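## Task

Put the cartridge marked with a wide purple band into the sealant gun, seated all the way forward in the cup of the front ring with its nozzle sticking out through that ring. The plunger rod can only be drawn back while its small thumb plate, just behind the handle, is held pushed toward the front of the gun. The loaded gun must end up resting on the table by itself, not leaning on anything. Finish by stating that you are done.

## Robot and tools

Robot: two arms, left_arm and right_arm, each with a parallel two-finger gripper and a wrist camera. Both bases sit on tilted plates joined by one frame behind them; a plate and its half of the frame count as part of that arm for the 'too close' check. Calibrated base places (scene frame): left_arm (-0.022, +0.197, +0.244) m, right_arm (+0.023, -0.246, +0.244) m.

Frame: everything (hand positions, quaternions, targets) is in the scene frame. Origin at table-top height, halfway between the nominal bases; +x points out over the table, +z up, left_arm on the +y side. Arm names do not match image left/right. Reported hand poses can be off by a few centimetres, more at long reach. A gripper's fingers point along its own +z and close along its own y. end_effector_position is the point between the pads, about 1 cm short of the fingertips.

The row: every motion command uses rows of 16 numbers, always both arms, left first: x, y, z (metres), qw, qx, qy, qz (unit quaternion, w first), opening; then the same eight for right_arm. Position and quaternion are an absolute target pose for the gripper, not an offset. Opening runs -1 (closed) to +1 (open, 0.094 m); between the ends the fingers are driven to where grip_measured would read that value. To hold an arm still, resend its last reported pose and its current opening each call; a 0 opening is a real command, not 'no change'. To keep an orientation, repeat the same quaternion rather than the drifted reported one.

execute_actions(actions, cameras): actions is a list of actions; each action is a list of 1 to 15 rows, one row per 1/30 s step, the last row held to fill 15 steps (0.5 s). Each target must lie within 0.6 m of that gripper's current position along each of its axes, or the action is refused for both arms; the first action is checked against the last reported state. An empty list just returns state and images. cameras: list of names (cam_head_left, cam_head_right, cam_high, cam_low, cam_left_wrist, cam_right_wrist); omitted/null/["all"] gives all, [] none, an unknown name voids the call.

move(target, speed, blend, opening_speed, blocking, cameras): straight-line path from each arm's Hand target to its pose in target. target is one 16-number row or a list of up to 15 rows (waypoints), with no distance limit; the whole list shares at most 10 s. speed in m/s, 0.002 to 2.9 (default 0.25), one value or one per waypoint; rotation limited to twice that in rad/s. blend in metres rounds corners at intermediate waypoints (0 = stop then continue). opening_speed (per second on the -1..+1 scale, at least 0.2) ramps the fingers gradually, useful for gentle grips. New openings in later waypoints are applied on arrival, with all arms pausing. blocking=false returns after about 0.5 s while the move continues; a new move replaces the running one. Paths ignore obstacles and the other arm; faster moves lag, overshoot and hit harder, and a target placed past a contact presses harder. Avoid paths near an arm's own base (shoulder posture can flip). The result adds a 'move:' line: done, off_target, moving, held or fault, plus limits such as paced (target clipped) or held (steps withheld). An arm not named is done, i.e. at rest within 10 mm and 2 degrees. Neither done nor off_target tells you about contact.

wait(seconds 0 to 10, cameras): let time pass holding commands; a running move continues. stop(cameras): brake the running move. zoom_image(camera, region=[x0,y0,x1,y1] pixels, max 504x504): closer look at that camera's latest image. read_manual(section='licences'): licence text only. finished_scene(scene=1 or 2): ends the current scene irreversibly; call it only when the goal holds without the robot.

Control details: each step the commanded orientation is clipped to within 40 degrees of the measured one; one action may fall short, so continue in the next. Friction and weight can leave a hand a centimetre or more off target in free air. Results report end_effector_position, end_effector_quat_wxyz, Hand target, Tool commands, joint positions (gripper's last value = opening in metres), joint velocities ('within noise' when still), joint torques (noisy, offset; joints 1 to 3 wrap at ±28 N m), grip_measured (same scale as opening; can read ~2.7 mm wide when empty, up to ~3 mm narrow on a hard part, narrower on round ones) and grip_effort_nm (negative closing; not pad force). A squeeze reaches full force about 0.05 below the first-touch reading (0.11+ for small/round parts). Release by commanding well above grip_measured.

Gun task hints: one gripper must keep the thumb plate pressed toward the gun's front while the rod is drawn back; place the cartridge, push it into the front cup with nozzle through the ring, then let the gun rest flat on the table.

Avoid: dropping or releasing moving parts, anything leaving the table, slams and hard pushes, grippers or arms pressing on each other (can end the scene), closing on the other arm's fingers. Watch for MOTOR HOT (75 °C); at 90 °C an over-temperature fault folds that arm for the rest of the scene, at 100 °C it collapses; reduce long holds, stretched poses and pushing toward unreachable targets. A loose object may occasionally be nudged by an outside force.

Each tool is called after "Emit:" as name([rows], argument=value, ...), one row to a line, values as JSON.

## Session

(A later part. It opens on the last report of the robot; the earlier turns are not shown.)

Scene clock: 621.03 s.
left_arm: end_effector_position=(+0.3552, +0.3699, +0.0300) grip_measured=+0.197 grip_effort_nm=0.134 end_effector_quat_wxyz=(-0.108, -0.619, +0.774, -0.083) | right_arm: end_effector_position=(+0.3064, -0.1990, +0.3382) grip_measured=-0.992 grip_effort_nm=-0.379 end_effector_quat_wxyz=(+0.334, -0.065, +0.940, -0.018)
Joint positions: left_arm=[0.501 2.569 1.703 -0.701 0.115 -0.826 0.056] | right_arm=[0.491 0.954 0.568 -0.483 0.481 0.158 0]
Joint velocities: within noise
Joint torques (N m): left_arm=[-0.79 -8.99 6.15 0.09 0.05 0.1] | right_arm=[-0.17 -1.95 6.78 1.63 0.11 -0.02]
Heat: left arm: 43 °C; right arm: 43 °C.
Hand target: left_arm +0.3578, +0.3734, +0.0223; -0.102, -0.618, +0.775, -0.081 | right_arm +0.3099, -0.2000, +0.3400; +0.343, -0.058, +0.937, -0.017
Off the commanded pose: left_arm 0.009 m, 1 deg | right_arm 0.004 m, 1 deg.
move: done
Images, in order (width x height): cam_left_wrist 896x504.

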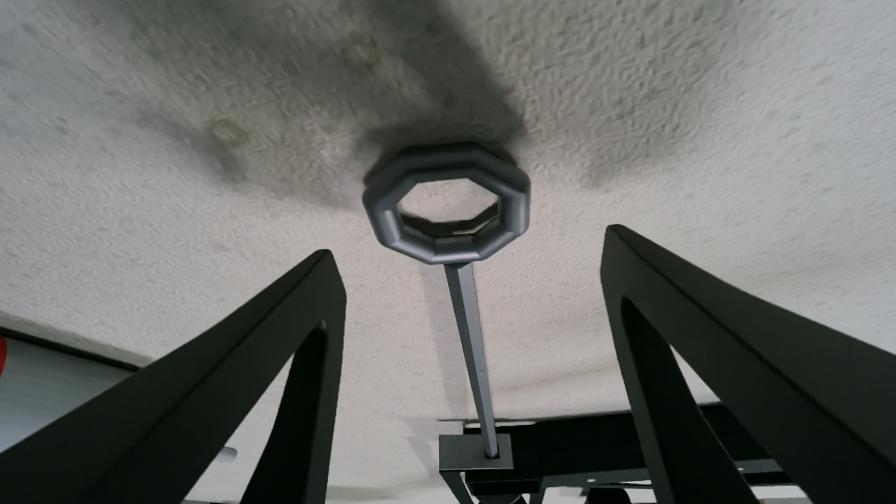

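Emit:
move(target=[0.350,0.378,0.012,-0.102,-0.618,0.775,-0.081,0.2,0.31,-0.20,0.34,0.343,-0.058,0.937,-0.017,-1], cameras=["cam_left_wrist"], speed=0.08)

Scene clock: 626.73 s.
left_arm: end_effector_position=(+0.3540, +0.3777, +0.0234) grip_measured=+0.197 grip_effort_nm=0.134 end_effector_quat_wxyz=(-0.099, -0.621, +0.773, -0.084) | right_arm: end_effector_position=(+0.3066, -0.1990, +0.3384) grip_measured=-0.992 grip_effort_nm=-0.379 end_effector_quat_wxyz=(+0.334, -0.064, +0.940, -0.018)
Joint positions: left_arm=[0.519 2.581 1.703 -0.673 0.115 -0.813 0.056] | right_arm=[0.491 0.954 0.568 -0.482 0.481 0.158 0]
Joint velocities: within noise
Joint torques (N m): left_arm=[-0.69 -8.84 4.52 0.08 0.04 0.12] | right_arm=[-0.14 -1.94 6.82 1.67 0.11 -0.03]
Heat: left arm: 43 °C; right arm: 42 °C.
Hand target: left_arm +0.3498, +0.3778, +0.0123; -0.102, -0.618, +0.775, -0.081 | right_arm +0.3099, -0.2001, +0.3400; +0.343, -0.058, +0.937, -0.017
Off the commanded pose: left_arm 0.012 m, 1 deg | right_arm 0.004 m, 1 deg.
move: off_target (left_arm)
Images, in order (width x height): cam_left_wrist 896x504.

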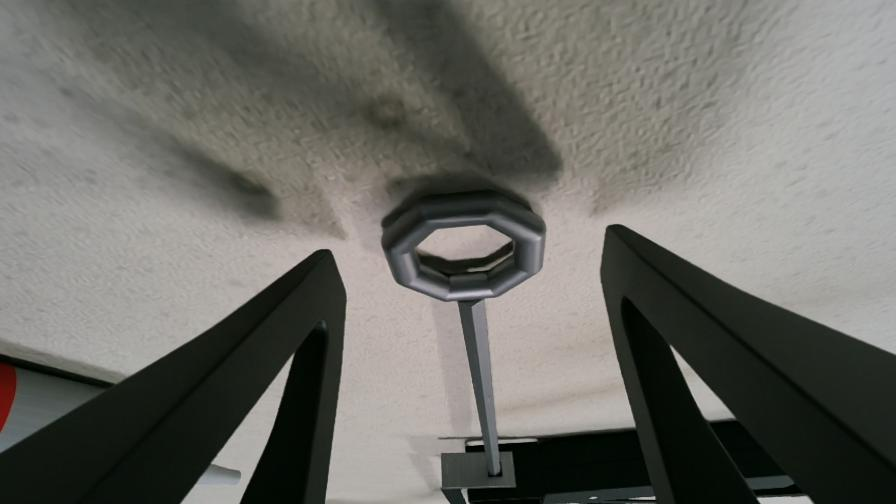

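Emit:
move(target=[0.346,0.3785,0.002,-0.102,-0.618,0.775,-0.081,0.1,0.31,-0.20,0.34,0.343,-0.058,0.937,-0.017,-1], cameras=["cam_left_wrist"], speed=0.08)

Scene clock: 630.60 s.
left_arm: end_effector_position=(+0.3515, +0.3785, +0.0138) grip_measured=+0.103 grip_effort_nm=-0.134 end_effector_quat_wxyz=(-0.098, -0.621, +0.773, -0.084) | right_arm: end_effector_position=(+0.3066, -0.1990, +0.3384) grip_measured=-0.992 grip_effort_nm=-0.383 end_effector_quat_wxyz=(+0.334, -0.065, +0.940, -0.018)
Joint positions: left_arm=[0.525 2.604 1.703 -0.65 0.115 -0.806 0.052] | right_arm=[0.491 0.954 0.568 -0.482 0.481 0.158 0]
Joint velocities: within noise
Joint torques (N m): left_arm=[-0.64 -8.79 4.14 0.1 0.04 0.15] | right_arm=[-0.16 -1.95 6.82 1.66 0.11 -0.01]
Heat: left arm: 43 °C; right arm: 42 °C.
Hand target: left_arm +0.3457, +0.3783, +0.0024; -0.102, -0.618, +0.775, -0.081 | right_arm +0.3099, -0.2001, +0.3400; +0.343, -0.058, +0.937, -0.017
Off the commanded pose: left_arm 0.013 m, 1 deg | right_arm 0.004 m, 1 deg.
move: off_target (left_arm)
Images, in order (width x height): cam_left_wrist 896x504.

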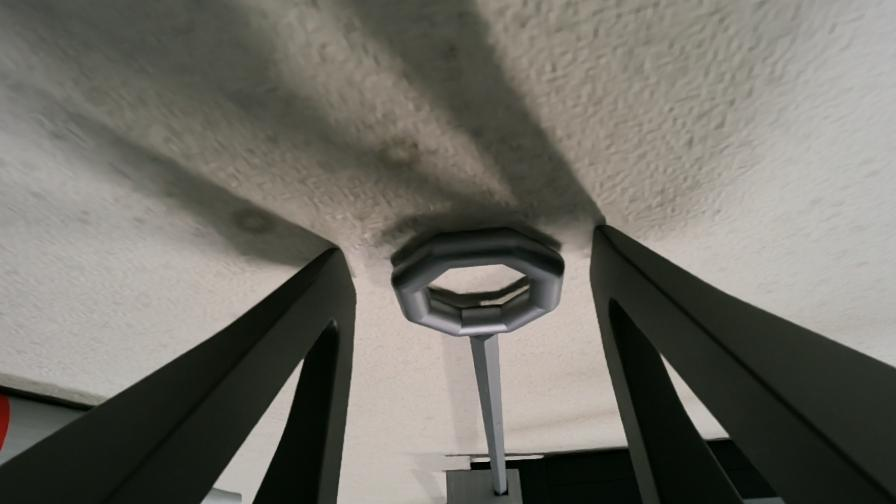

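Emit:
move(target=[0.348,0.3785,0.005,-0.102,-0.618,0.775,-0.081,-0.36,0.31,-0.20,0.34,0.343,-0.058,0.937,-0.017,-1], cameras=["cam_left_wrist"], opening_speed=0.4)

Scene clock: 633.97 s.
left_arm: end_effector_position=(+0.3515, +0.3785, +0.0138) grip_measured=-0.266 grip_effort_nm=-1.004 end_effector_quat_wxyz=(-0.098, -0.621, +0.773, -0.084) | right_arm: end_effector_position=(+0.3067, -0.1990, +0.3384) grip_measured=-0.992 grip_effort_nm=-0.383 end_effector_quat_wxyz=(+0.335, -0.065, +0.940, -0.018)
Joint positions: left_arm=[0.525 2.604 1.703 -0.65 0.115 -0.806 0.034] | right_arm=[0.491 0.954 0.568 -0.482 0.481 0.158 0]
Joint velocities: within noise
Joint torques (N m): left_arm=[-0.79 -8.95 4.67 0.05 0.04 0.11] | right_arm=[-0.18 -1.98 6.78 1.68 0.1 -0.03]
Heat: left arm: 44 °C; right arm: 41 °C.
Hand target: left_arm +0.3478, +0.3784, +0.0052; -0.102, -0.618, +0.775, -0.081 | right_arm +0.3099, -0.2001, +0.3400; +0.343, -0.058, +0.937, -0.017
Off the commanded pose: left_arm 0.009 m, 1 deg | right_arm 0.004 m, 1 deg.
move: done
Images, in order (width x height): cam_left_wrist 896x504.

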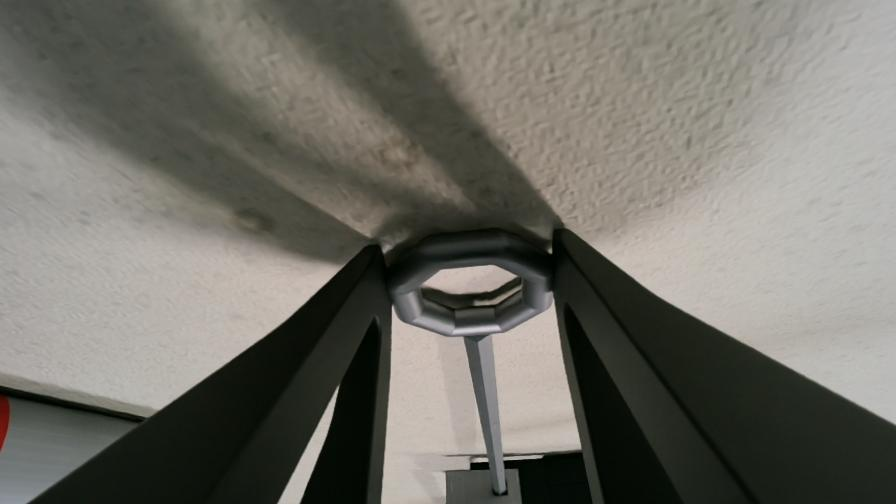

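Emit:
move([
  [0.348,0.3785,0.005,-0.102,-0.618,0.775,-0.081,-0.36,0.308,0.172,0.12,0,0.112,0.994,0,-1],
  [0.348,0.3785,0.005,-0.102,-0.618,0.775,-0.081,-0.36,0.308,0.174,0.055,0,0.112,0.994,0,-1],
], cameras=["cam_right_wrist","cam_left_wrist"], speed=[0.3,0.12])

Scene clock: 641.70 s.
left_arm: end_effector_position=(+0.3515, +0.3785, +0.0138) grip_measured=-0.267 grip_effort_nm=-1.023 end_effector_quat_wxyz=(-0.098, -0.621, +0.773, -0.084) | right_arm: end_effector_position=(+0.3043, +0.1732, +0.0556) grip_measured=-0.992 grip_effort_nm=-0.379 end_effector_quat_wxyz=(+0.001, +0.108, +0.994, -0.002)
Joint positions: left_arm=[0.525 2.604 1.703 -0.65 0.115 -0.806 0.034] | right_arm=[0.927 3.043 2.338 -0.925 0.204 1.191 0]
Joint velocities: within noise
Joint torques (N m): left_arm=[-0.87 -8.99 4.68 0.05 0.06 0.13] | right_arm=[2.56 -13.34 8.03 0.14 0.01 0.01]
Heat: left arm: 45 °C; right arm: 42 °C.
Hand target: left_arm +0.3478, +0.3784, +0.0052; -0.102, -0.618, +0.775, -0.081 | right_arm +0.3081, +0.1739, +0.0551; +0.000, +0.112, +0.994, +0.000
Off the commanded pose: left_arm 0.009 m, 1 deg | right_arm 0.004 m, 1 deg.
move: done
Images, in order (width x height): cam_left_wrist 896x504, cam_right_wrist 896x504.

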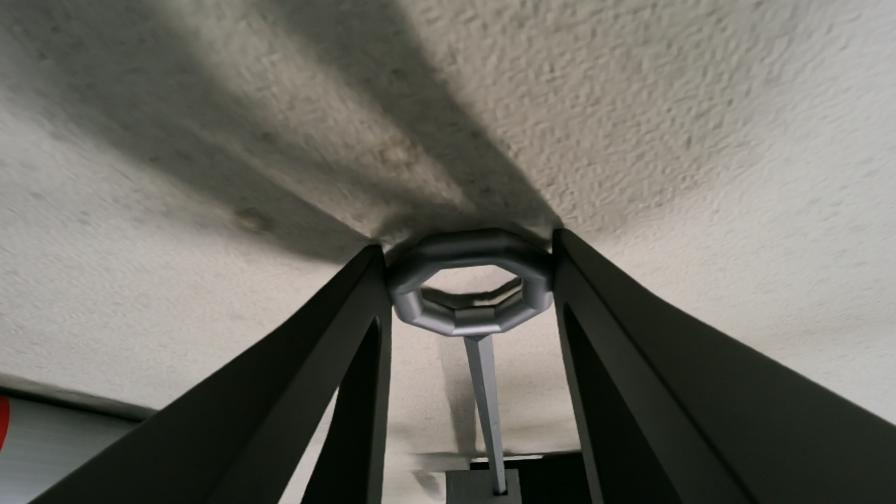

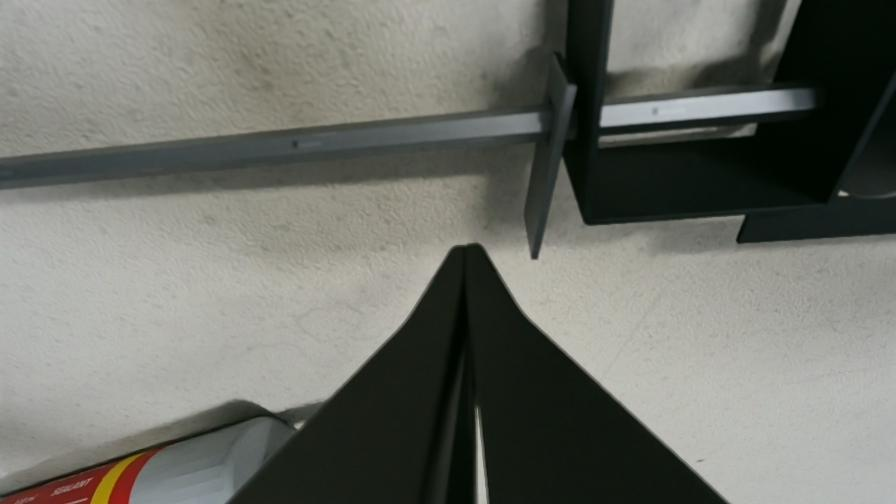

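Emit:
move(target=[0.348,0.3785,0.005,-0.102,-0.618,0.775,-0.081,-0.36,0.3035,0.176,0.022,0,0.112,0.994,0,-1], cameras=["cam_right_wrist"], speed=[0.1])

Scene clock: 649.53 s.
left_arm: end_effector_position=(+0.3515, +0.3785, +0.0138) grip_measured=-0.267 grip_effort_nm=-1.023 end_effector_quat_wxyz=(-0.098, -0.621, +0.773, -0.084) | right_arm: end_effector_position=(+0.2973, +0.1705, +0.0233) grip_measured=-0.992 grip_effort_nm=-0.374 end_effector_quat_wxyz=(-0.004, +0.107, +0.994, -0.010)
Joint positions: left_arm=[0.525 2.604 1.703 -0.65 0.115 -0.806 0.034] | right_arm=[0.922 3.133 2.39 -0.905 0.204 1.189 0]
Joint velocities: within noise
Joint torques (N m): left_arm=[-0.96 -9.02 4.74 0.02 0.01 0.1] | right_arm=[2.65 -13.26 7.77 0.32 0 0.01]
Heat: left arm: 46 °C; right arm: 45 °C.
Hand target: left_arm +0.3478, +0.3784, +0.0052; -0.102, -0.618, +0.775, -0.081 | right_arm +0.3034, +0.1757, +0.0223; +0.001, +0.112, +0.994, +0.001
Off the commanded pose: left_arm 0.009 m, 1 deg | right_arm 0.008 m, 1 deg.
joint sent to its limit (right arm) — joint 2 (shoulder), upper limit. The joint targets still meet the commanded pose.
move: done
Images, in order (width x height): cam_right_wrist 896x504.

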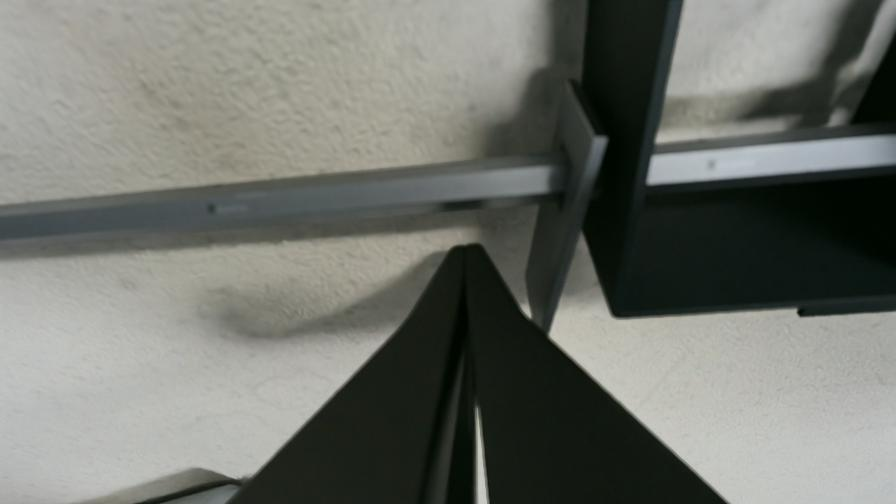

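Emit:
move(target=[0.348,0.3785,0.007,-0.102,-0.618,0.775,-0.081,-0.36,0.2995,0.159,0.022,0,0.112,0.994,0,-1], cameras=["cam_right_wrist","cam_left_wrist"], speed=[0.04])

Scene clock: 654.10 s.
left_arm: end_effector_position=(+0.3515, +0.3785, +0.0138) grip_measured=-0.267 grip_effort_nm=-1.028 end_effector_quat_wxyz=(-0.098, -0.621, +0.773, -0.084) | right_arm: end_effector_position=(+0.2934, +0.1647, +0.0140) grip_measured=-0.992 grip_effort_nm=-0.383 end_effector_quat_wxyz=(+0.001, +0.106, +0.994, +0.003)
Joint positions: left_arm=[0.525 2.604 1.703 -0.65 0.115 -0.806 0.034] | right_arm=[0.917 3.078 2.23 -0.77 0.201 1.176 0]
Joint velocities: within noise
Joint torques (N m): left_arm=[-0.76 -9.42 4.36 -0.01 0.05 0.14] | right_arm=[1.92 -16.35 4.03 0.08 0.01 -0.01]
Heat: left arm: 46 °C; right arm: 47 °C.
Hand target: left_arm +0.3478, +0.3784, +0.0071; -0.102, -0.618, +0.775, -0.081 | right_arm +0.2995, +0.1591, +0.0218; +0.000, +0.112, +0.994, +0.000
Off the commanded pose: left_arm 0.008 m, 1 deg | right_arm 0.012 m, 1 deg.
move: off_target (right_arm)
Images, in order (width x height): cam_left_wrist 896x504, cam_right_wrist 896x504.

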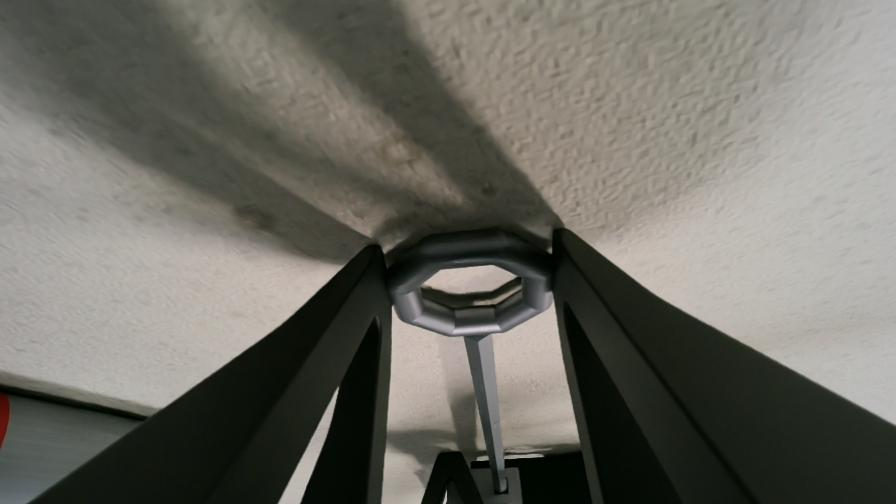

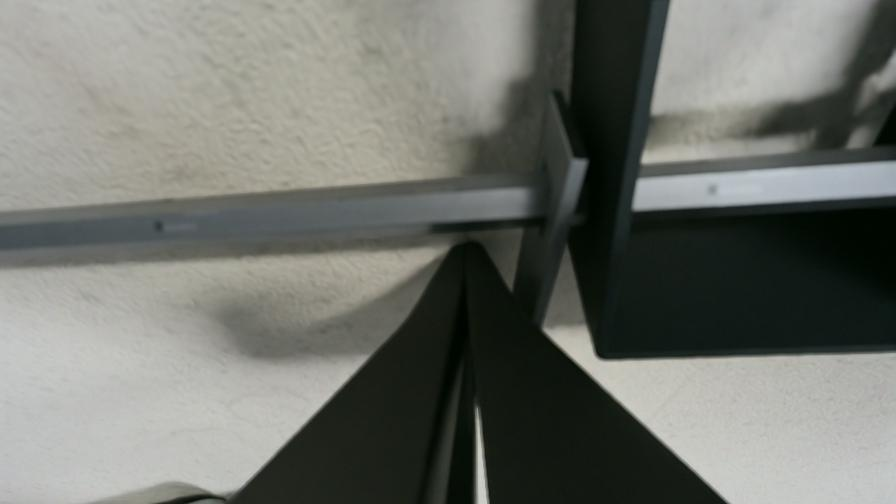

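Emit:
move(target=[0.348,0.3785,0.007,-0.102,-0.618,0.775,-0.081,-0.36,0.2995,0.151,0.034,0,0.112,0.994,0,-1], cameras=["cam_right_wrist","cam_left_wrist"], speed=[0.04])

Scene clock: 657.57 s.
left_arm: end_effector_position=(+0.3505, +0.3764, +0.0144) grip_measured=-0.267 grip_effort_nm=-1.033 end_effector_quat_wxyz=(-0.103, -0.620, +0.773, -0.087) | right_arm: end_effector_position=(+0.2926, +0.1607, +0.0188) grip_measured=-0.992 grip_effort_nm=-0.379 end_effector_quat_wxyz=(+0.000, +0.108, +0.994, +0.012)
Joint positions: left_arm=[0.525 2.604 1.703 -0.658 0.123 -0.806 0.034] | right_arm=[0.911 3.025 2.136 -0.713 0.19 1.172 0]
Joint velocities: within noise
Joint torques (N m): left_arm=[-0.85 -9.39 4.4 0.06 -0.04 0.11] | right_arm=[2.1 -17.55 4.21 -0.18 0.15 0.01]
Heat: left arm: 46 °C; right arm: 50 °C.
Hand target: left_arm +0.3479, +0.3784, +0.0071; -0.102, -0.618, +0.775, -0.081 | right_arm +0.2995, +0.1514, +0.0332; +0.000, +0.112, +0.994, +0.000
Off the commanded pose: left_arm 0.008 m, 1 deg | right_arm 0.019 m, 1 deg.
move: off_target (right_arm)
Images, in order (width x height): cam_left_wrist 896x504, cam_right_wrist 896x504.

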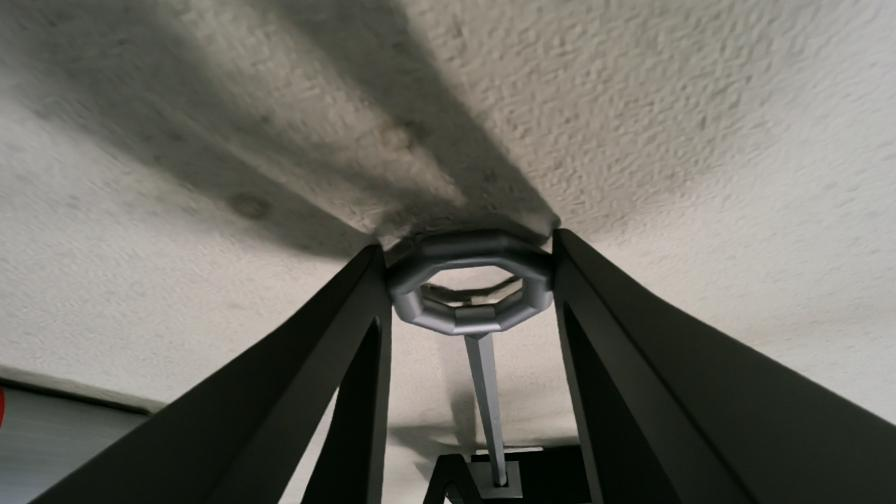

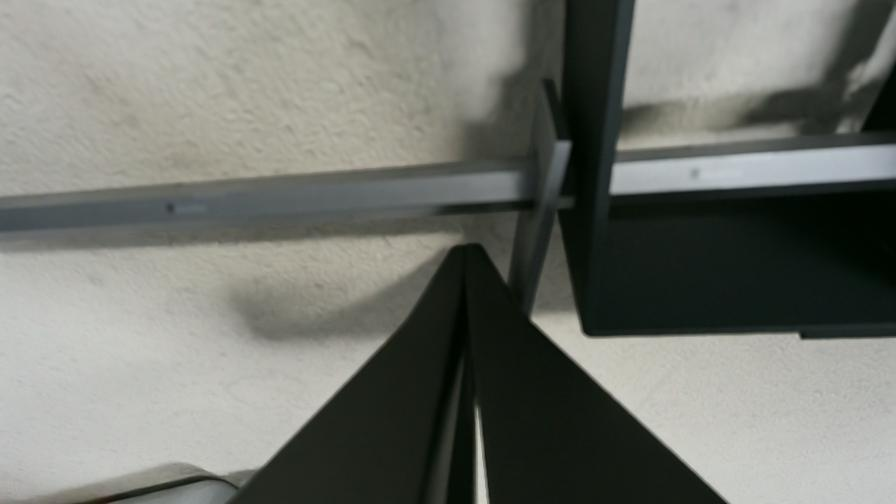

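Emit:
move(target=[0.350,0.3900,0.007,-0.102,-0.618,0.775,-0.081,-0.36,0.2985,0.143,0.037,0,0.112,0.994,0,-1], cameras=["cam_right_wrist","cam_left_wrist"], speed=[0.04])

Scene clock: 661.30 s.
left_arm: end_effector_position=(+0.3491, +0.3749, +0.0158) grip_measured=-0.268 grip_effort_nm=-1.028 end_effector_quat_wxyz=(-0.115, -0.620, +0.771, -0.094) | right_arm: end_effector_position=(+0.2915, +0.1580, +0.0227) grip_measured=-0.992 grip_effort_nm=-0.374 end_effector_quat_wxyz=(+0.000, +0.109, +0.994, +0.021)
Joint positions: left_arm=[0.53 2.614 1.726 -0.695 0.14 -0.8 0.034] | right_arm=[0.908 2.984 2.064 -0.666 0.181 1.167 0]
Joint velocities: within noise
Joint torques (N m): left_arm=[0.28 -8.95 6.91 0.05 -0.21 0.26] | right_arm=[1.7 -17.39 3.85 -0.32 0.21 -0.02]
Heat: left arm: 47 °C; right arm: 51 °C.
Hand target: left_arm +0.3496, +0.3897, +0.0077; -0.102, -0.618, +0.775, -0.081 | right_arm +0.2985, +0.1436, +0.0361; +0.000, +0.112, +0.994, +0.000
Off the commanded pose: left_arm 0.017 m, 2 deg | right_arm 0.022 m, 2 deg.
move: off_target (left_arm, right_arm)
Images, in order (width x height): cam_left_wrist 896x504, cam_right_wrist 896x504.

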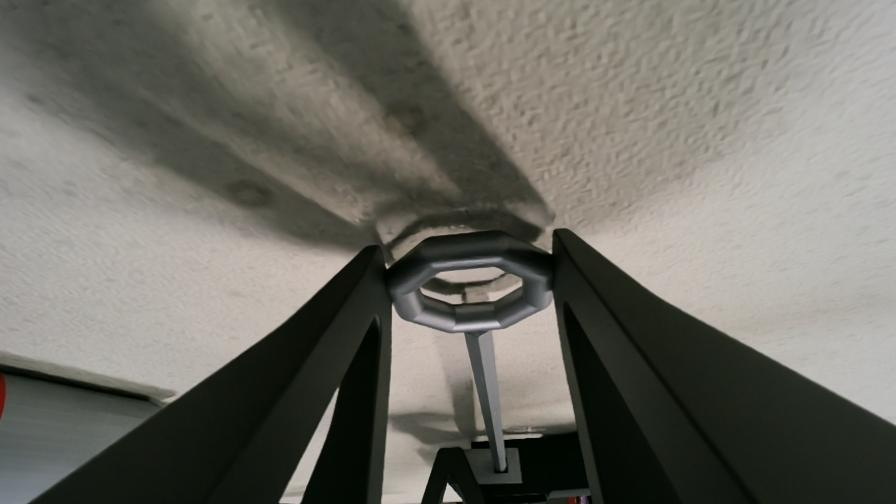

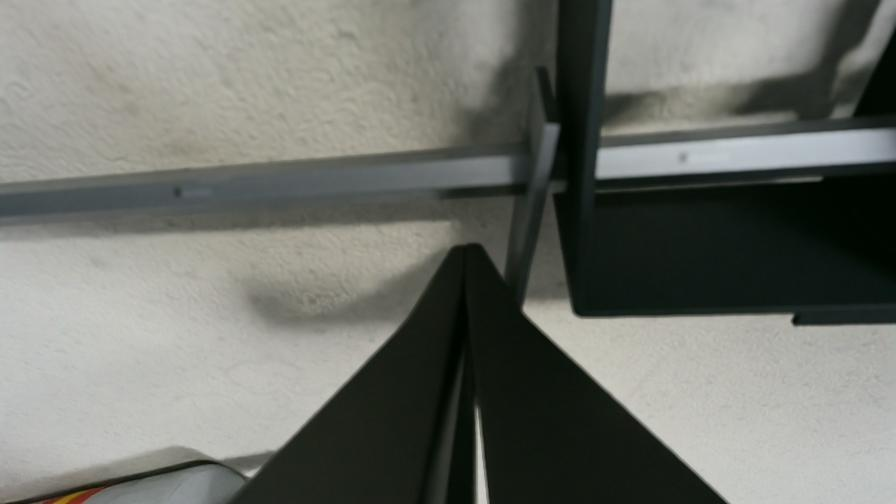

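Emit:
move(target=[0.352,0.3980,0.007,-0.102,-0.618,0.775,-0.081,-0.36,0.2975,0.133,0.030,0,0.112,0.994,0,-1], cameras=["cam_right_wrist","cam_left_wrist"], speed=[0.04])

Scene clock: 663.87 s.
left_arm: end_effector_position=(+0.3486, +0.3766, +0.0159) grip_measured=-0.268 grip_effort_nm=-1.028 end_effector_quat_wxyz=(-0.125, -0.619, +0.769, -0.099) | right_arm: end_effector_position=(+0.2917, +0.1579, +0.0227) grip_measured=-0.992 grip_effort_nm=-0.374 end_effector_quat_wxyz=(+0.000, +0.107, +0.994, +0.036)
Joint positions: left_arm=[0.539 2.631 1.762 -0.733 0.153 -0.79 0.034] | right_arm=[0.902 2.956 2.001 -0.603 0.166 1.153 0]
Joint velocities: within noise
Joint torques (N m): left_arm=[0.65 -9.33 7.3 0.11 -0.3 0.29] | right_arm=[1.11 -16.24 3.6 -0.35 0.35 -0.02]
Heat: left arm: 46 °C; right arm: 53 °C.
Hand target: left_arm +0.3513, +0.3978, +0.0081; -0.102, -0.619, +0.775, -0.081 | right_arm +0.2974, +0.1342, +0.0293; +0.000, +0.111, +0.994, +0.001
Off the commanded pose: left_arm 0.023 m, 3 deg | right_arm 0.027 m, 4 deg.
move: off_target (left_arm, right_arm)
Images, in order (width x height): cam_left_wrist 896x504, cam_right_wrist 896x504.

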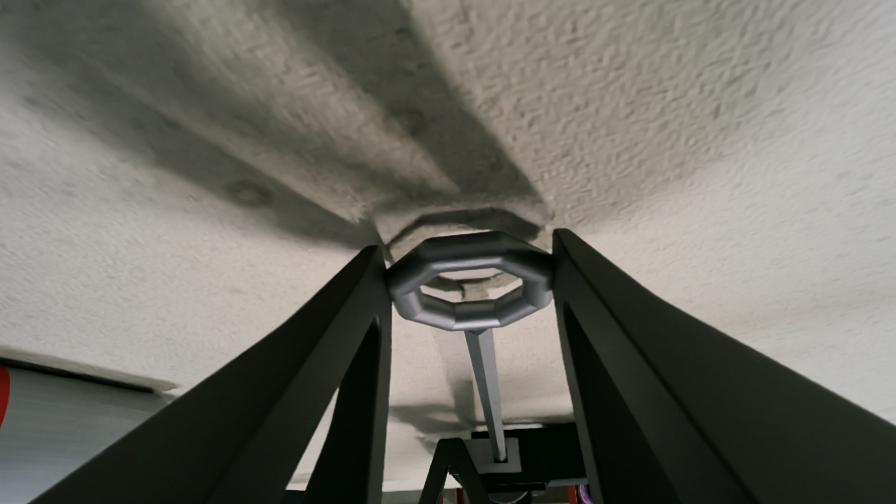

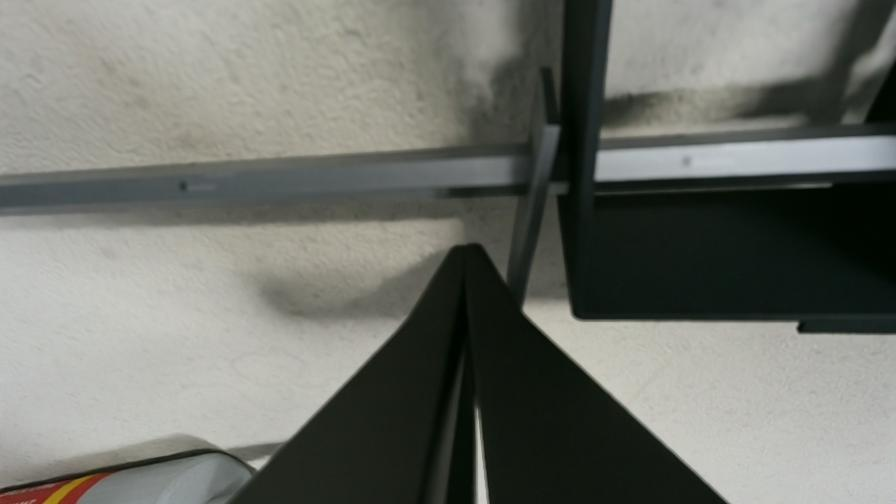

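Emit:
move(target=[0.354,0.4080,0.007,-0.102,-0.618,0.775,-0.081,-0.36,0.294,0.118,0.020,0,0.112,0.994,0,-1], cameras=["cam_right_wrist"], speed=[0.04])

Scene clock: 682.90 s.
left_arm: end_effector_position=(+0.3486, +0.3780, +0.0163) grip_measured=-0.268 grip_effort_nm=-1.028 end_effector_quat_wxyz=(-0.136, -0.618, +0.767, -0.106) | right_arm: end_effector_position=(+0.2921, +0.1577, +0.0226) grip_measured=-0.992 grip_effort_nm=-0.369 end_effector_quat_wxyz=(+0.003, +0.106, +0.993, +0.060)
Joint positions: left_arm=[0.548 2.652 1.806 -0.78 0.168 -0.777 0.034] | right_arm=[0.894 2.917 1.909 -0.503 0.146 1.134 0]
Joint velocities: within noise
Joint torques (N m): left_arm=[1.31 -9.65 7.77 0.17 -0.42 0.32] | right_arm=[0.35 -14.71 2.54 -0.49 0.53 0]
Heat: left arm: 45 °C; right arm: 59 °C.
Hand target: left_arm +0.3530, +0.4076, +0.0090; -0.102, -0.619, +0.774, -0.081 | right_arm +0.2937, +0.1203, +0.0197; -0.001, +0.111, +0.994, +0.002
Off the commanded pose: left_arm 0.032 m, 5 deg | right_arm 0.040 m, 7 deg.
move: off_target (left_arm, right_arm)
Images, in order (width x height): cam_right_wrist 896x504.

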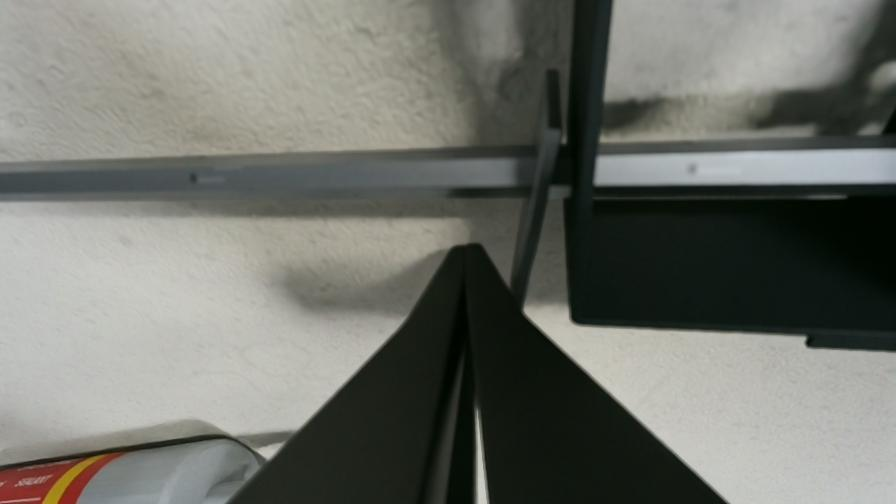

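Emit:
move([
  [0.350,0.3860,0.010,-0.102,-0.618,0.775,-0.081,-0.36,0.300,0.168,0.030,0,0.112,0.994,0,-1],
  [0.350,0.3820,0.010,-0.102,-0.618,0.775,-0.081,-0.36,0.300,0.178,0.14,0,0.112,0.994,0,-1],
], cameras=["cam_right_wrist"], speed=[0.08,0.12])

Emit:
move([
  [0.350,0.3820,0.010,-0.102,-0.618,0.775,-0.081,-0.36,0.29,0.0,0.14,0,-0.62,0.785,0,-1],
  [0.350,0.3820,0.010,-0.102,-0.618,0.775,-0.081,-0.36,0.287,-0.045,0.085,0,-0.62,0.785,0,-1],
], cameras=["cam_right_wrist"], speed=[0.3,0.12])

Scene clock: 698.80 s.
left_arm: end_effector_position=(+0.3490, +0.3803, +0.0124) grip_measured=-0.268 grip_effort_nm=-1.028 end_effector_quat_wxyz=(-0.115, -0.618, +0.772, -0.095) | right_arm: end_effector_position=(+0.2948, +0.1671, +0.1141) grip_measured=-0.993 grip_effort_nm=-0.369 end_effector_quat_wxyz=(-0.017, +0.112, +0.993, -0.016)
Joint positions: left_arm=[0.541 2.632 1.753 -0.706 0.141 -0.784 0.034] | right_arm=[0.952 2.907 2.295 -1.064 0.183 1.233 0]
Joint velocities: within noise
Joint torques (N m): left_arm=[-1.84 -11.59 2.07 0.24 -0.16 -0.08] | right_arm=[4.81 -17.58 7.8 -0.04 0.14 0.12]
Heat: left arm: 44 °C; right arm: 58 °C.
Hand target: left_arm +0.3501, +0.3821, +0.0102; -0.103, -0.618, +0.775, -0.081 | right_arm +0.2996, +0.1778, +0.1396; +0.000, +0.112, +0.994, +0.001
Off the commanded pose: left_arm 0.003 m, 2 deg | right_arm 0.029 m, 3 deg.
move: off_target (right_arm)
Images, in order (width x height): cam_right_wrist 896x504.

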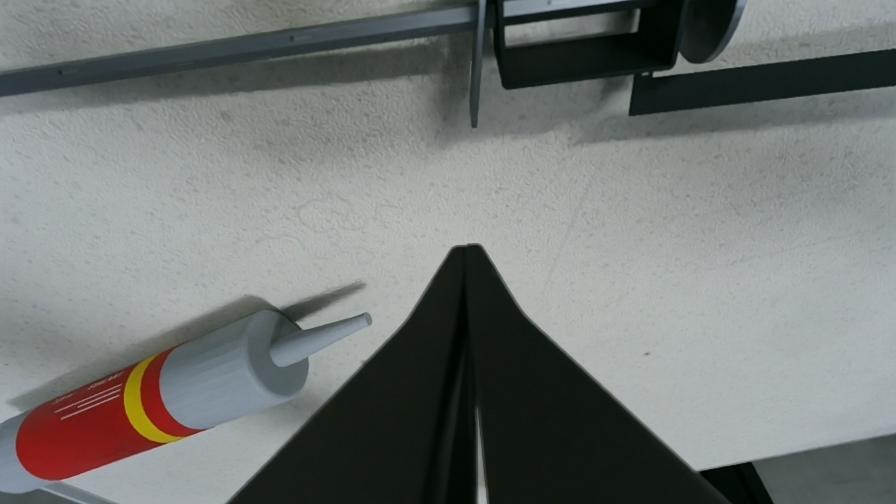

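Scene clock: 702.90 s.
left_arm: end_effector_position=(+0.3490, +0.3803, +0.0124) grip_measured=-0.268 grip_effort_nm=-1.028 end_effector_quat_wxyz=(-0.115, -0.618, +0.772, -0.095) | right_arm: end_effector_position=(+0.2865, -0.0450, +0.0895) grip_measured=-0.993 grip_effort_nm=-0.364 end_effector_quat_wxyz=(-0.003, -0.620, +0.785, +0.000)
Joint positions: left_arm=[0.541 2.632 1.753 -0.706 0.141 -0.784 0.034] | right_arm=[0.621 2.32 1.062 -0.311 0.207 -0.672 0]
Joint velocities: within noise
Joint torques (N m): left_arm=[-1.95 -11.51 2.07 0.25 -0.15 -0.07] | right_arm=[1.99 -8.4 3.21 0.41 0.02 -0.01]
Heat: left arm: 46 °C; right arm: 58 °C.
Hand target: left_arm +0.3501, +0.3821, +0.0102; -0.103, -0.618, +0.775, -0.081 | right_arm +0.2869, -0.0450, +0.0851; +0.000, -0.620, +0.785, +0.000
Off the commanded pose: left_arm 0.003 m, 2 deg | right_arm 0.005 m, 0 deg.
move: done
Images, in order (width x height): cam_right_wrist 896x504.

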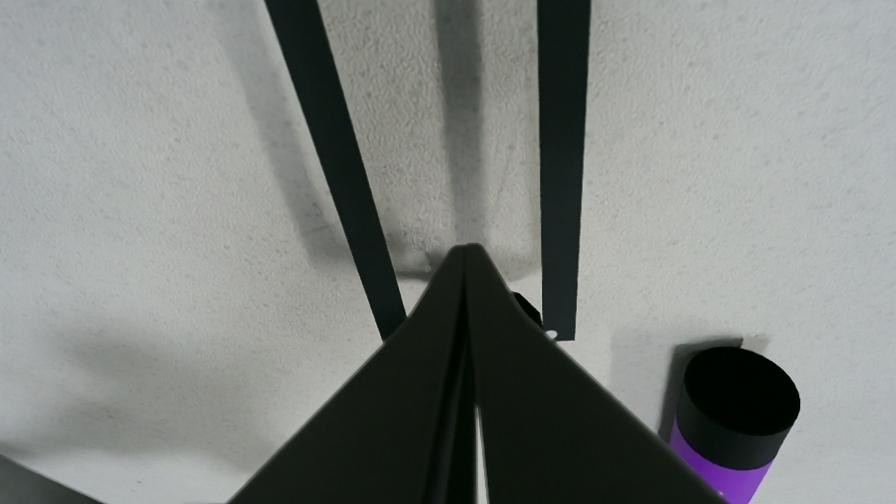

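Emit:
move(target=[0.350,0.3820,0.010,-0.102,-0.618,0.775,-0.081,-0.36,0.289,-0.03,0.085,0,-0.62,0.785,0,1], cameras=["cam_right_wrist"], speed=[0.12])

Emit:
zoom_image(camera="cam_right_wrist", region=[350, 230, 650, 430])

Emit:
zoom_image(camera="cam_right_wrist", region=[600, 300, 896, 504])

Scene clock: 706.73 s.
left_arm: end_effector_position=(+0.3490, +0.3803, +0.0124) grip_measured=-0.268 grip_effort_nm=-1.028 end_effector_quat_wxyz=(-0.115, -0.618, +0.772, -0.095) | right_arm: end_effector_position=(+0.2918, -0.0354, +0.0867) grip_measured=+0.997 grip_effort_nm=0.173 end_effector_quat_wxyz=(+0.003, -0.616, +0.788, +0.001)
Joint positions: left_arm=[0.541 2.632 1.753 -0.706 0.141 -0.784 0.034] | right_arm=[0.632 2.347 1.099 -0.311 0.207 -0.654 0.094]
Joint velocities: within noise
Joint torques (N m): left_arm=[-1.99 -11.49 2.09 0.23 -0.2 -0.08] | right_arm=[3.78 -8.43 5 0.13 0.04 0.06]
Heat: left arm: 48 °C; right arm: 56 °C.
Hand target: left_arm +0.3501, +0.3821, +0.0102; -0.103, -0.618, +0.775, -0.081 | right_arm +0.2890, -0.0301, +0.0851; +0.000, -0.620, +0.785, +0.000
Off the commanded pose: left_arm 0.003 m, 2 deg | right_arm 0.006 m, 1 deg.
move: done
Images, in order (width x height): cam_right_wrist 896x504.

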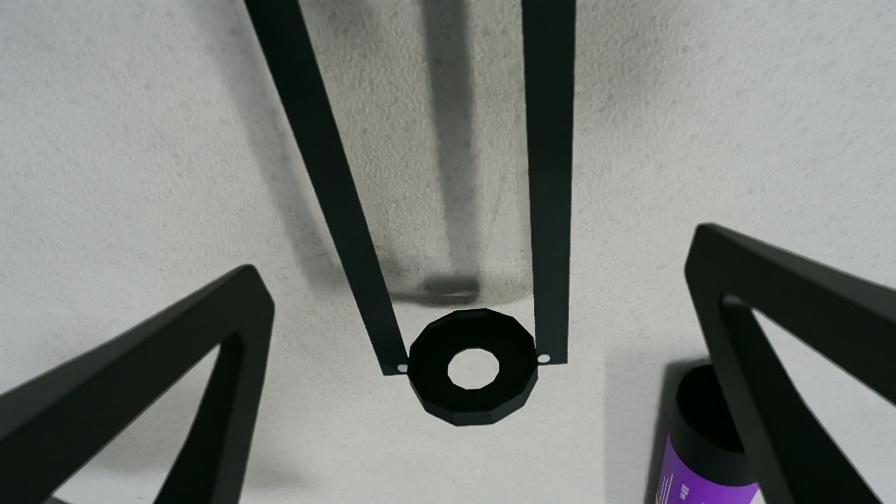

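Scaled by 1.680 from the camera's 896x504 image, which has a finer 1280x720 frame.

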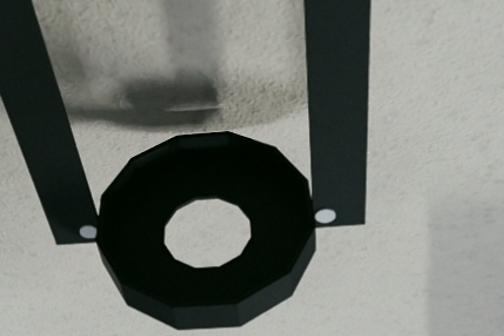

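Scaled by 1.703 from the camera's 896x504 image, which has a finer 1280x720 frame.

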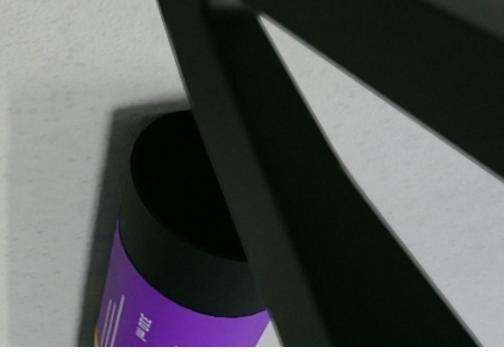

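Emit:
move([
  [0.350,0.3820,0.010,-0.102,-0.618,0.775,-0.081,0.0,0.30,-0.02,0.14,0,-0.62,0.785,0,1],
  [0.350,0.3820,0.012,-0.102,-0.618,0.775,-0.081,0.0,0.305,0.09,0.13,0,0.112,0.994,0,1],
  [0.350,0.3820,0.012,-0.102,-0.618,0.775,-0.081,0.0,0.305,0.109,0.06,0,0.112,0.994,0,1],
], cameras=["cam_right_wrist","cam_left_wrist"], speed=[0.15,0.3,0.12])

Scene clock: 733.57 s.
left_arm: end_effector_position=(+0.3505, +0.3796, +0.0125) grip_measured=-0.003 grip_effort_nm=0.149 end_effector_quat_wxyz=(-0.112, -0.618, +0.773, -0.095) | right_arm: end_effector_position=(+0.3043, +0.0979, +0.0608) grip_measured=+0.997 grip_effort_nm=0.164 end_effector_quat_wxyz=(-0.006, +0.111, +0.994, -0.011)
Joint positions: left_arm=[0.538 2.63 1.75 -0.699 0.139 -0.786 0.047] | right_arm=[0.835 2.76 1.79 -0.663 0.206 1.109 0.094]
Joint velocities: within noise
Joint torques (N m): left_arm=[-1.77 -11.84 2.1 0.14 -0.15 -0.08] | right_arm=[4.08 -11.66 6.84 0.34 -0.02 0.11]
Heat: left arm: 53 °C; right arm: 49 °C.
Hand target: left_arm +0.3500, +0.3821, +0.0121; -0.103, -0.618, +0.775, -0.081 | right_arm +0.3049, +0.1088, +0.0603; +0.000, +0.112, +0.994, +0.000
Off the commanded pose: left_arm 0.002 m, 2 deg | right_arm 0.011 m, 1 deg.
move: off_target (right_arm)
Images, in order (width x height): cam_left_wrist 896x504, cam_right_wrist 896x504.

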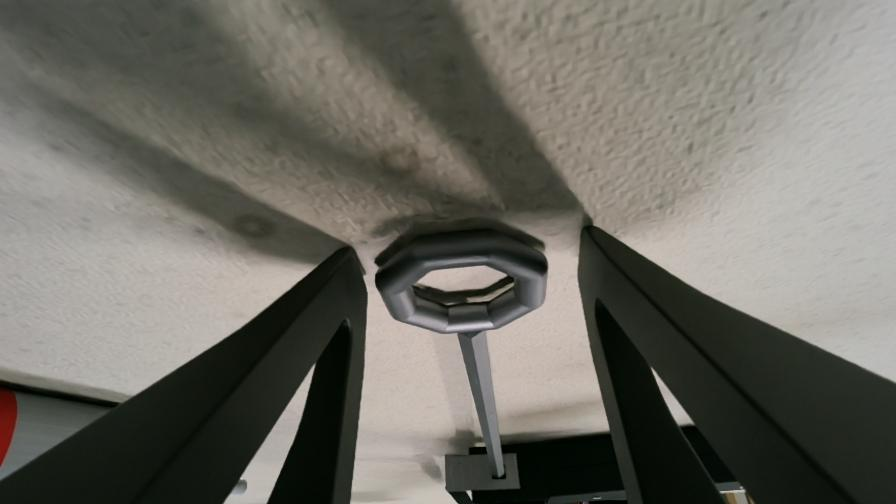

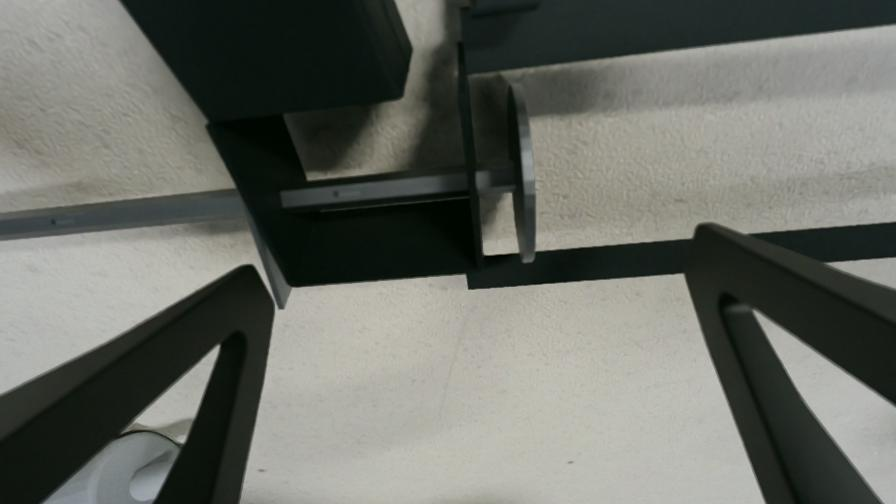

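Emit:
move(target=[0.350,0.3820,0.012,-0.102,-0.618,0.775,-0.081,0.0,0.303,0.129,0.045,0,0.112,0.994,0,1], cameras=["cam_right_wrist"], speed=[0.1])

Scene clock: 738.67 s.
left_arm: end_effector_position=(+0.3505, +0.3796, +0.0125) grip_measured=-0.003 grip_effort_nm=0.159 end_effector_quat_wxyz=(-0.112, -0.618, +0.773, -0.095) | right_arm: end_effector_position=(+0.3100, +0.1233, +0.0464) grip_measured=+0.997 grip_effort_nm=0.168 end_effector_quat_wxyz=(+0.003, +0.117, +0.993, +0.003)
Joint positions: left_arm=[0.538 2.63 1.749 -0.698 0.139 -0.786 0.047] | right_arm=[0.853 2.857 1.924 -0.67 0.206 1.132 0.094]
Joint velocities: within noise
Joint torques (N m): left_arm=[-1.73 -11.82 1.99 0.17 -0.17 -0.09] | right_arm=[4.63 -11.9 7.04 0.11 0 0.08]
Heat: left arm: 51 °C; right arm: 50 °C.
Hand target: left_arm +0.3500, +0.3821, +0.0121; -0.103, -0.618, +0.775, -0.081 | right_arm +0.3030, +0.1288, +0.0450; +0.000, +0.112, +0.994, +0.000
Off the commanded pose: left_arm 0.002 m, 2 deg | right_arm 0.009 m, 1 deg.
move: done
Images, in order (width x height): cam_right_wrist 896x504.

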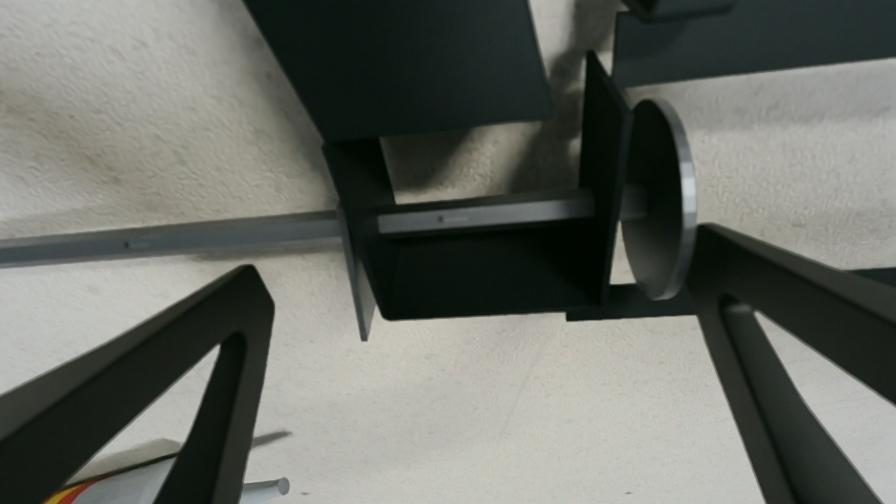

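Emit:
move(target=[0.350,0.3820,0.012,-0.102,-0.618,0.775,-0.081,0.0,0.295,0.122,0.045,0,0.112,0.994,0,1], cameras=["cam_right_wrist"], speed=[0.1])

Scene clock: 744.03 s.
left_arm: end_effector_position=(+0.3505, +0.3796, +0.0125) grip_measured=-0.003 grip_effort_nm=0.154 end_effector_quat_wxyz=(-0.112, -0.618, +0.773, -0.095) | right_arm: end_effector_position=(+0.2969, +0.1102, +0.0366) grip_measured=+0.997 grip_effort_nm=0.164 end_effector_quat_wxyz=(-0.008, +0.115, +0.993, -0.014)
Joint positions: left_arm=[0.538 2.63 1.749 -0.698 0.139 -0.786 0.047] | right_arm=[0.853 2.857 1.872 -0.66 0.205 1.137 0.094]
Joint velocities: within noise
Joint torques (N m): left_arm=[-1.72 -11.88 2.09 0.17 -0.19 -0.07] | right_arm=[4.9 -14.52 4.38 0.33 -0.02 0.09]
Heat: left arm: 49 °C; right arm: 49 °C.
Hand target: left_arm +0.3500, +0.3821, +0.0121; -0.103, -0.618, +0.775, -0.081 | right_arm +0.2950, +0.1219, +0.0451; +0.000, +0.112, +0.994, +0.000
Off the commanded pose: left_arm 0.002 m, 2 deg | right_arm 0.015 m, 2 deg.
move: off_target (right_arm)
Images, in order (width x height): cam_right_wrist 896x504.

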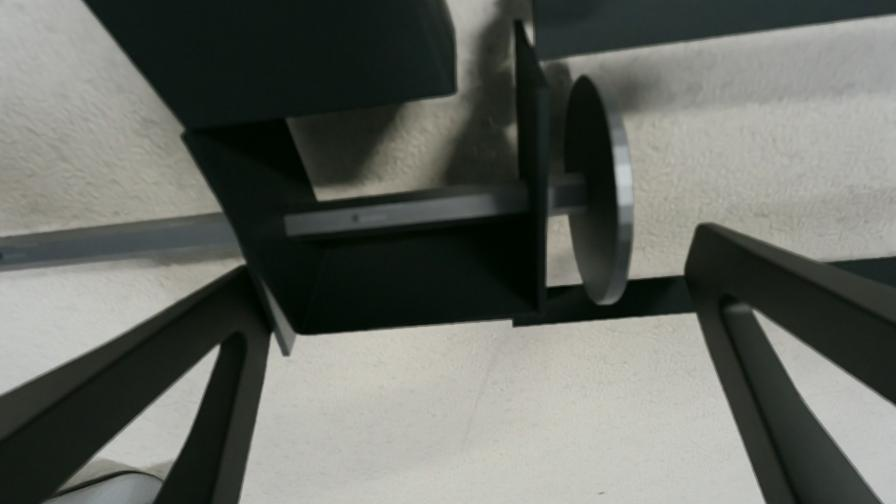

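Emit:
move(target=[0.350,0.3820,0.012,-0.102,-0.618,0.775,-0.081,0.0,0.298,0.1235,0.065,0,0.112,0.994,0,1], cameras=[], speed=[0.1])

Emit:
move(target=[0.350,0.3820,0.012,-0.102,-0.618,0.775,-0.081,0.0,0.300,0.1245,0.040,0,0.112,0.994,0,1], cameras=["cam_right_wrist"], speed=[0.1])

Scene clock: 748.73 s.
left_arm: end_effector_position=(+0.3505, +0.3796, +0.0125) grip_measured=-0.003 grip_effort_nm=0.149 end_effector_quat_wxyz=(-0.112, -0.618, +0.773, -0.095) | right_arm: end_effector_position=(+0.2965, +0.1130, +0.0437) grip_measured=+0.997 grip_effort_nm=0.159 end_effector_quat_wxyz=(-0.007, +0.114, +0.993, -0.012)
Joint positions: left_arm=[0.538 2.63 1.749 -0.698 0.139 -0.786 0.047] | right_arm=[0.861 2.842 1.872 -0.673 0.205 1.142 0.094]
Joint velocities: within noise
Joint torques (N m): left_arm=[-1.59 -11.9 2.03 0.2 -0.18 -0.08] | right_arm=[4.75 -17.06 4.74 0 -0.02 0.11]
Heat: left arm: 48 °C; right arm: 51 °C.
Hand target: left_arm +0.3500, +0.3821, +0.0121; -0.103, -0.618, +0.775, -0.081 | right_arm +0.2979, +0.1235, +0.0644; +0.000, +0.112, +0.994, +0.000
Off the commanded pose: left_arm 0.002 m, 2 deg | right_arm 0.024 m, 2 deg.
move: off_target (right_arm)
No camera images: "cameras" was empty.

Scene clock: 749.53 s.
left_arm: end_effector_position=(+0.3505, +0.3796, +0.0125) grip_measured=-0.003 grip_effort_nm=0.154 end_effector_quat_wxyz=(-0.112, -0.618, +0.773, -0.095) | right_arm: end_effector_position=(+0.2993, +0.1166, +0.0435) grip_measured=+0.997 grip_effort_nm=0.159 end_effector_quat_wxyz=(-0.004, +0.115, +0.993, -0.008)
Joint positions: left_arm=[0.538 2.63 1.749 -0.698 0.139 -0.786 0.047] | right_arm=[0.861 2.849 1.887 -0.67 0.205 1.141 0.094]
Joint velocities: within noise
Joint torques (N m): left_arm=[-1.65 -11.86 1.98 0.16 -0.18 -0.04] | right_arm=[3.55 -11.66 6.94 0.33 0.02 -0.04]
Heat: left arm: 48 °C; right arm: 51 °C.
Hand target: left_arm +0.3500, +0.3821, +0.0121; -0.103, -0.618, +0.775, -0.081 | right_arm +0.2998, +0.1243, +0.0401; +0.000, +0.112, +0.994, +0.000
Off the commanded pose: left_arm 0.002 m, 2 deg | right_arm 0.009 m, 1 deg.
move: done
Images, in order (width x height): cam_right_wrist 896x504.

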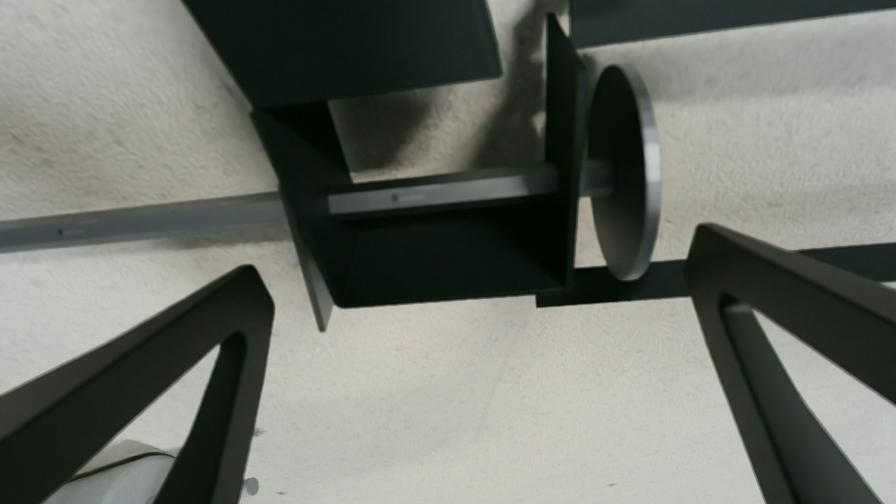

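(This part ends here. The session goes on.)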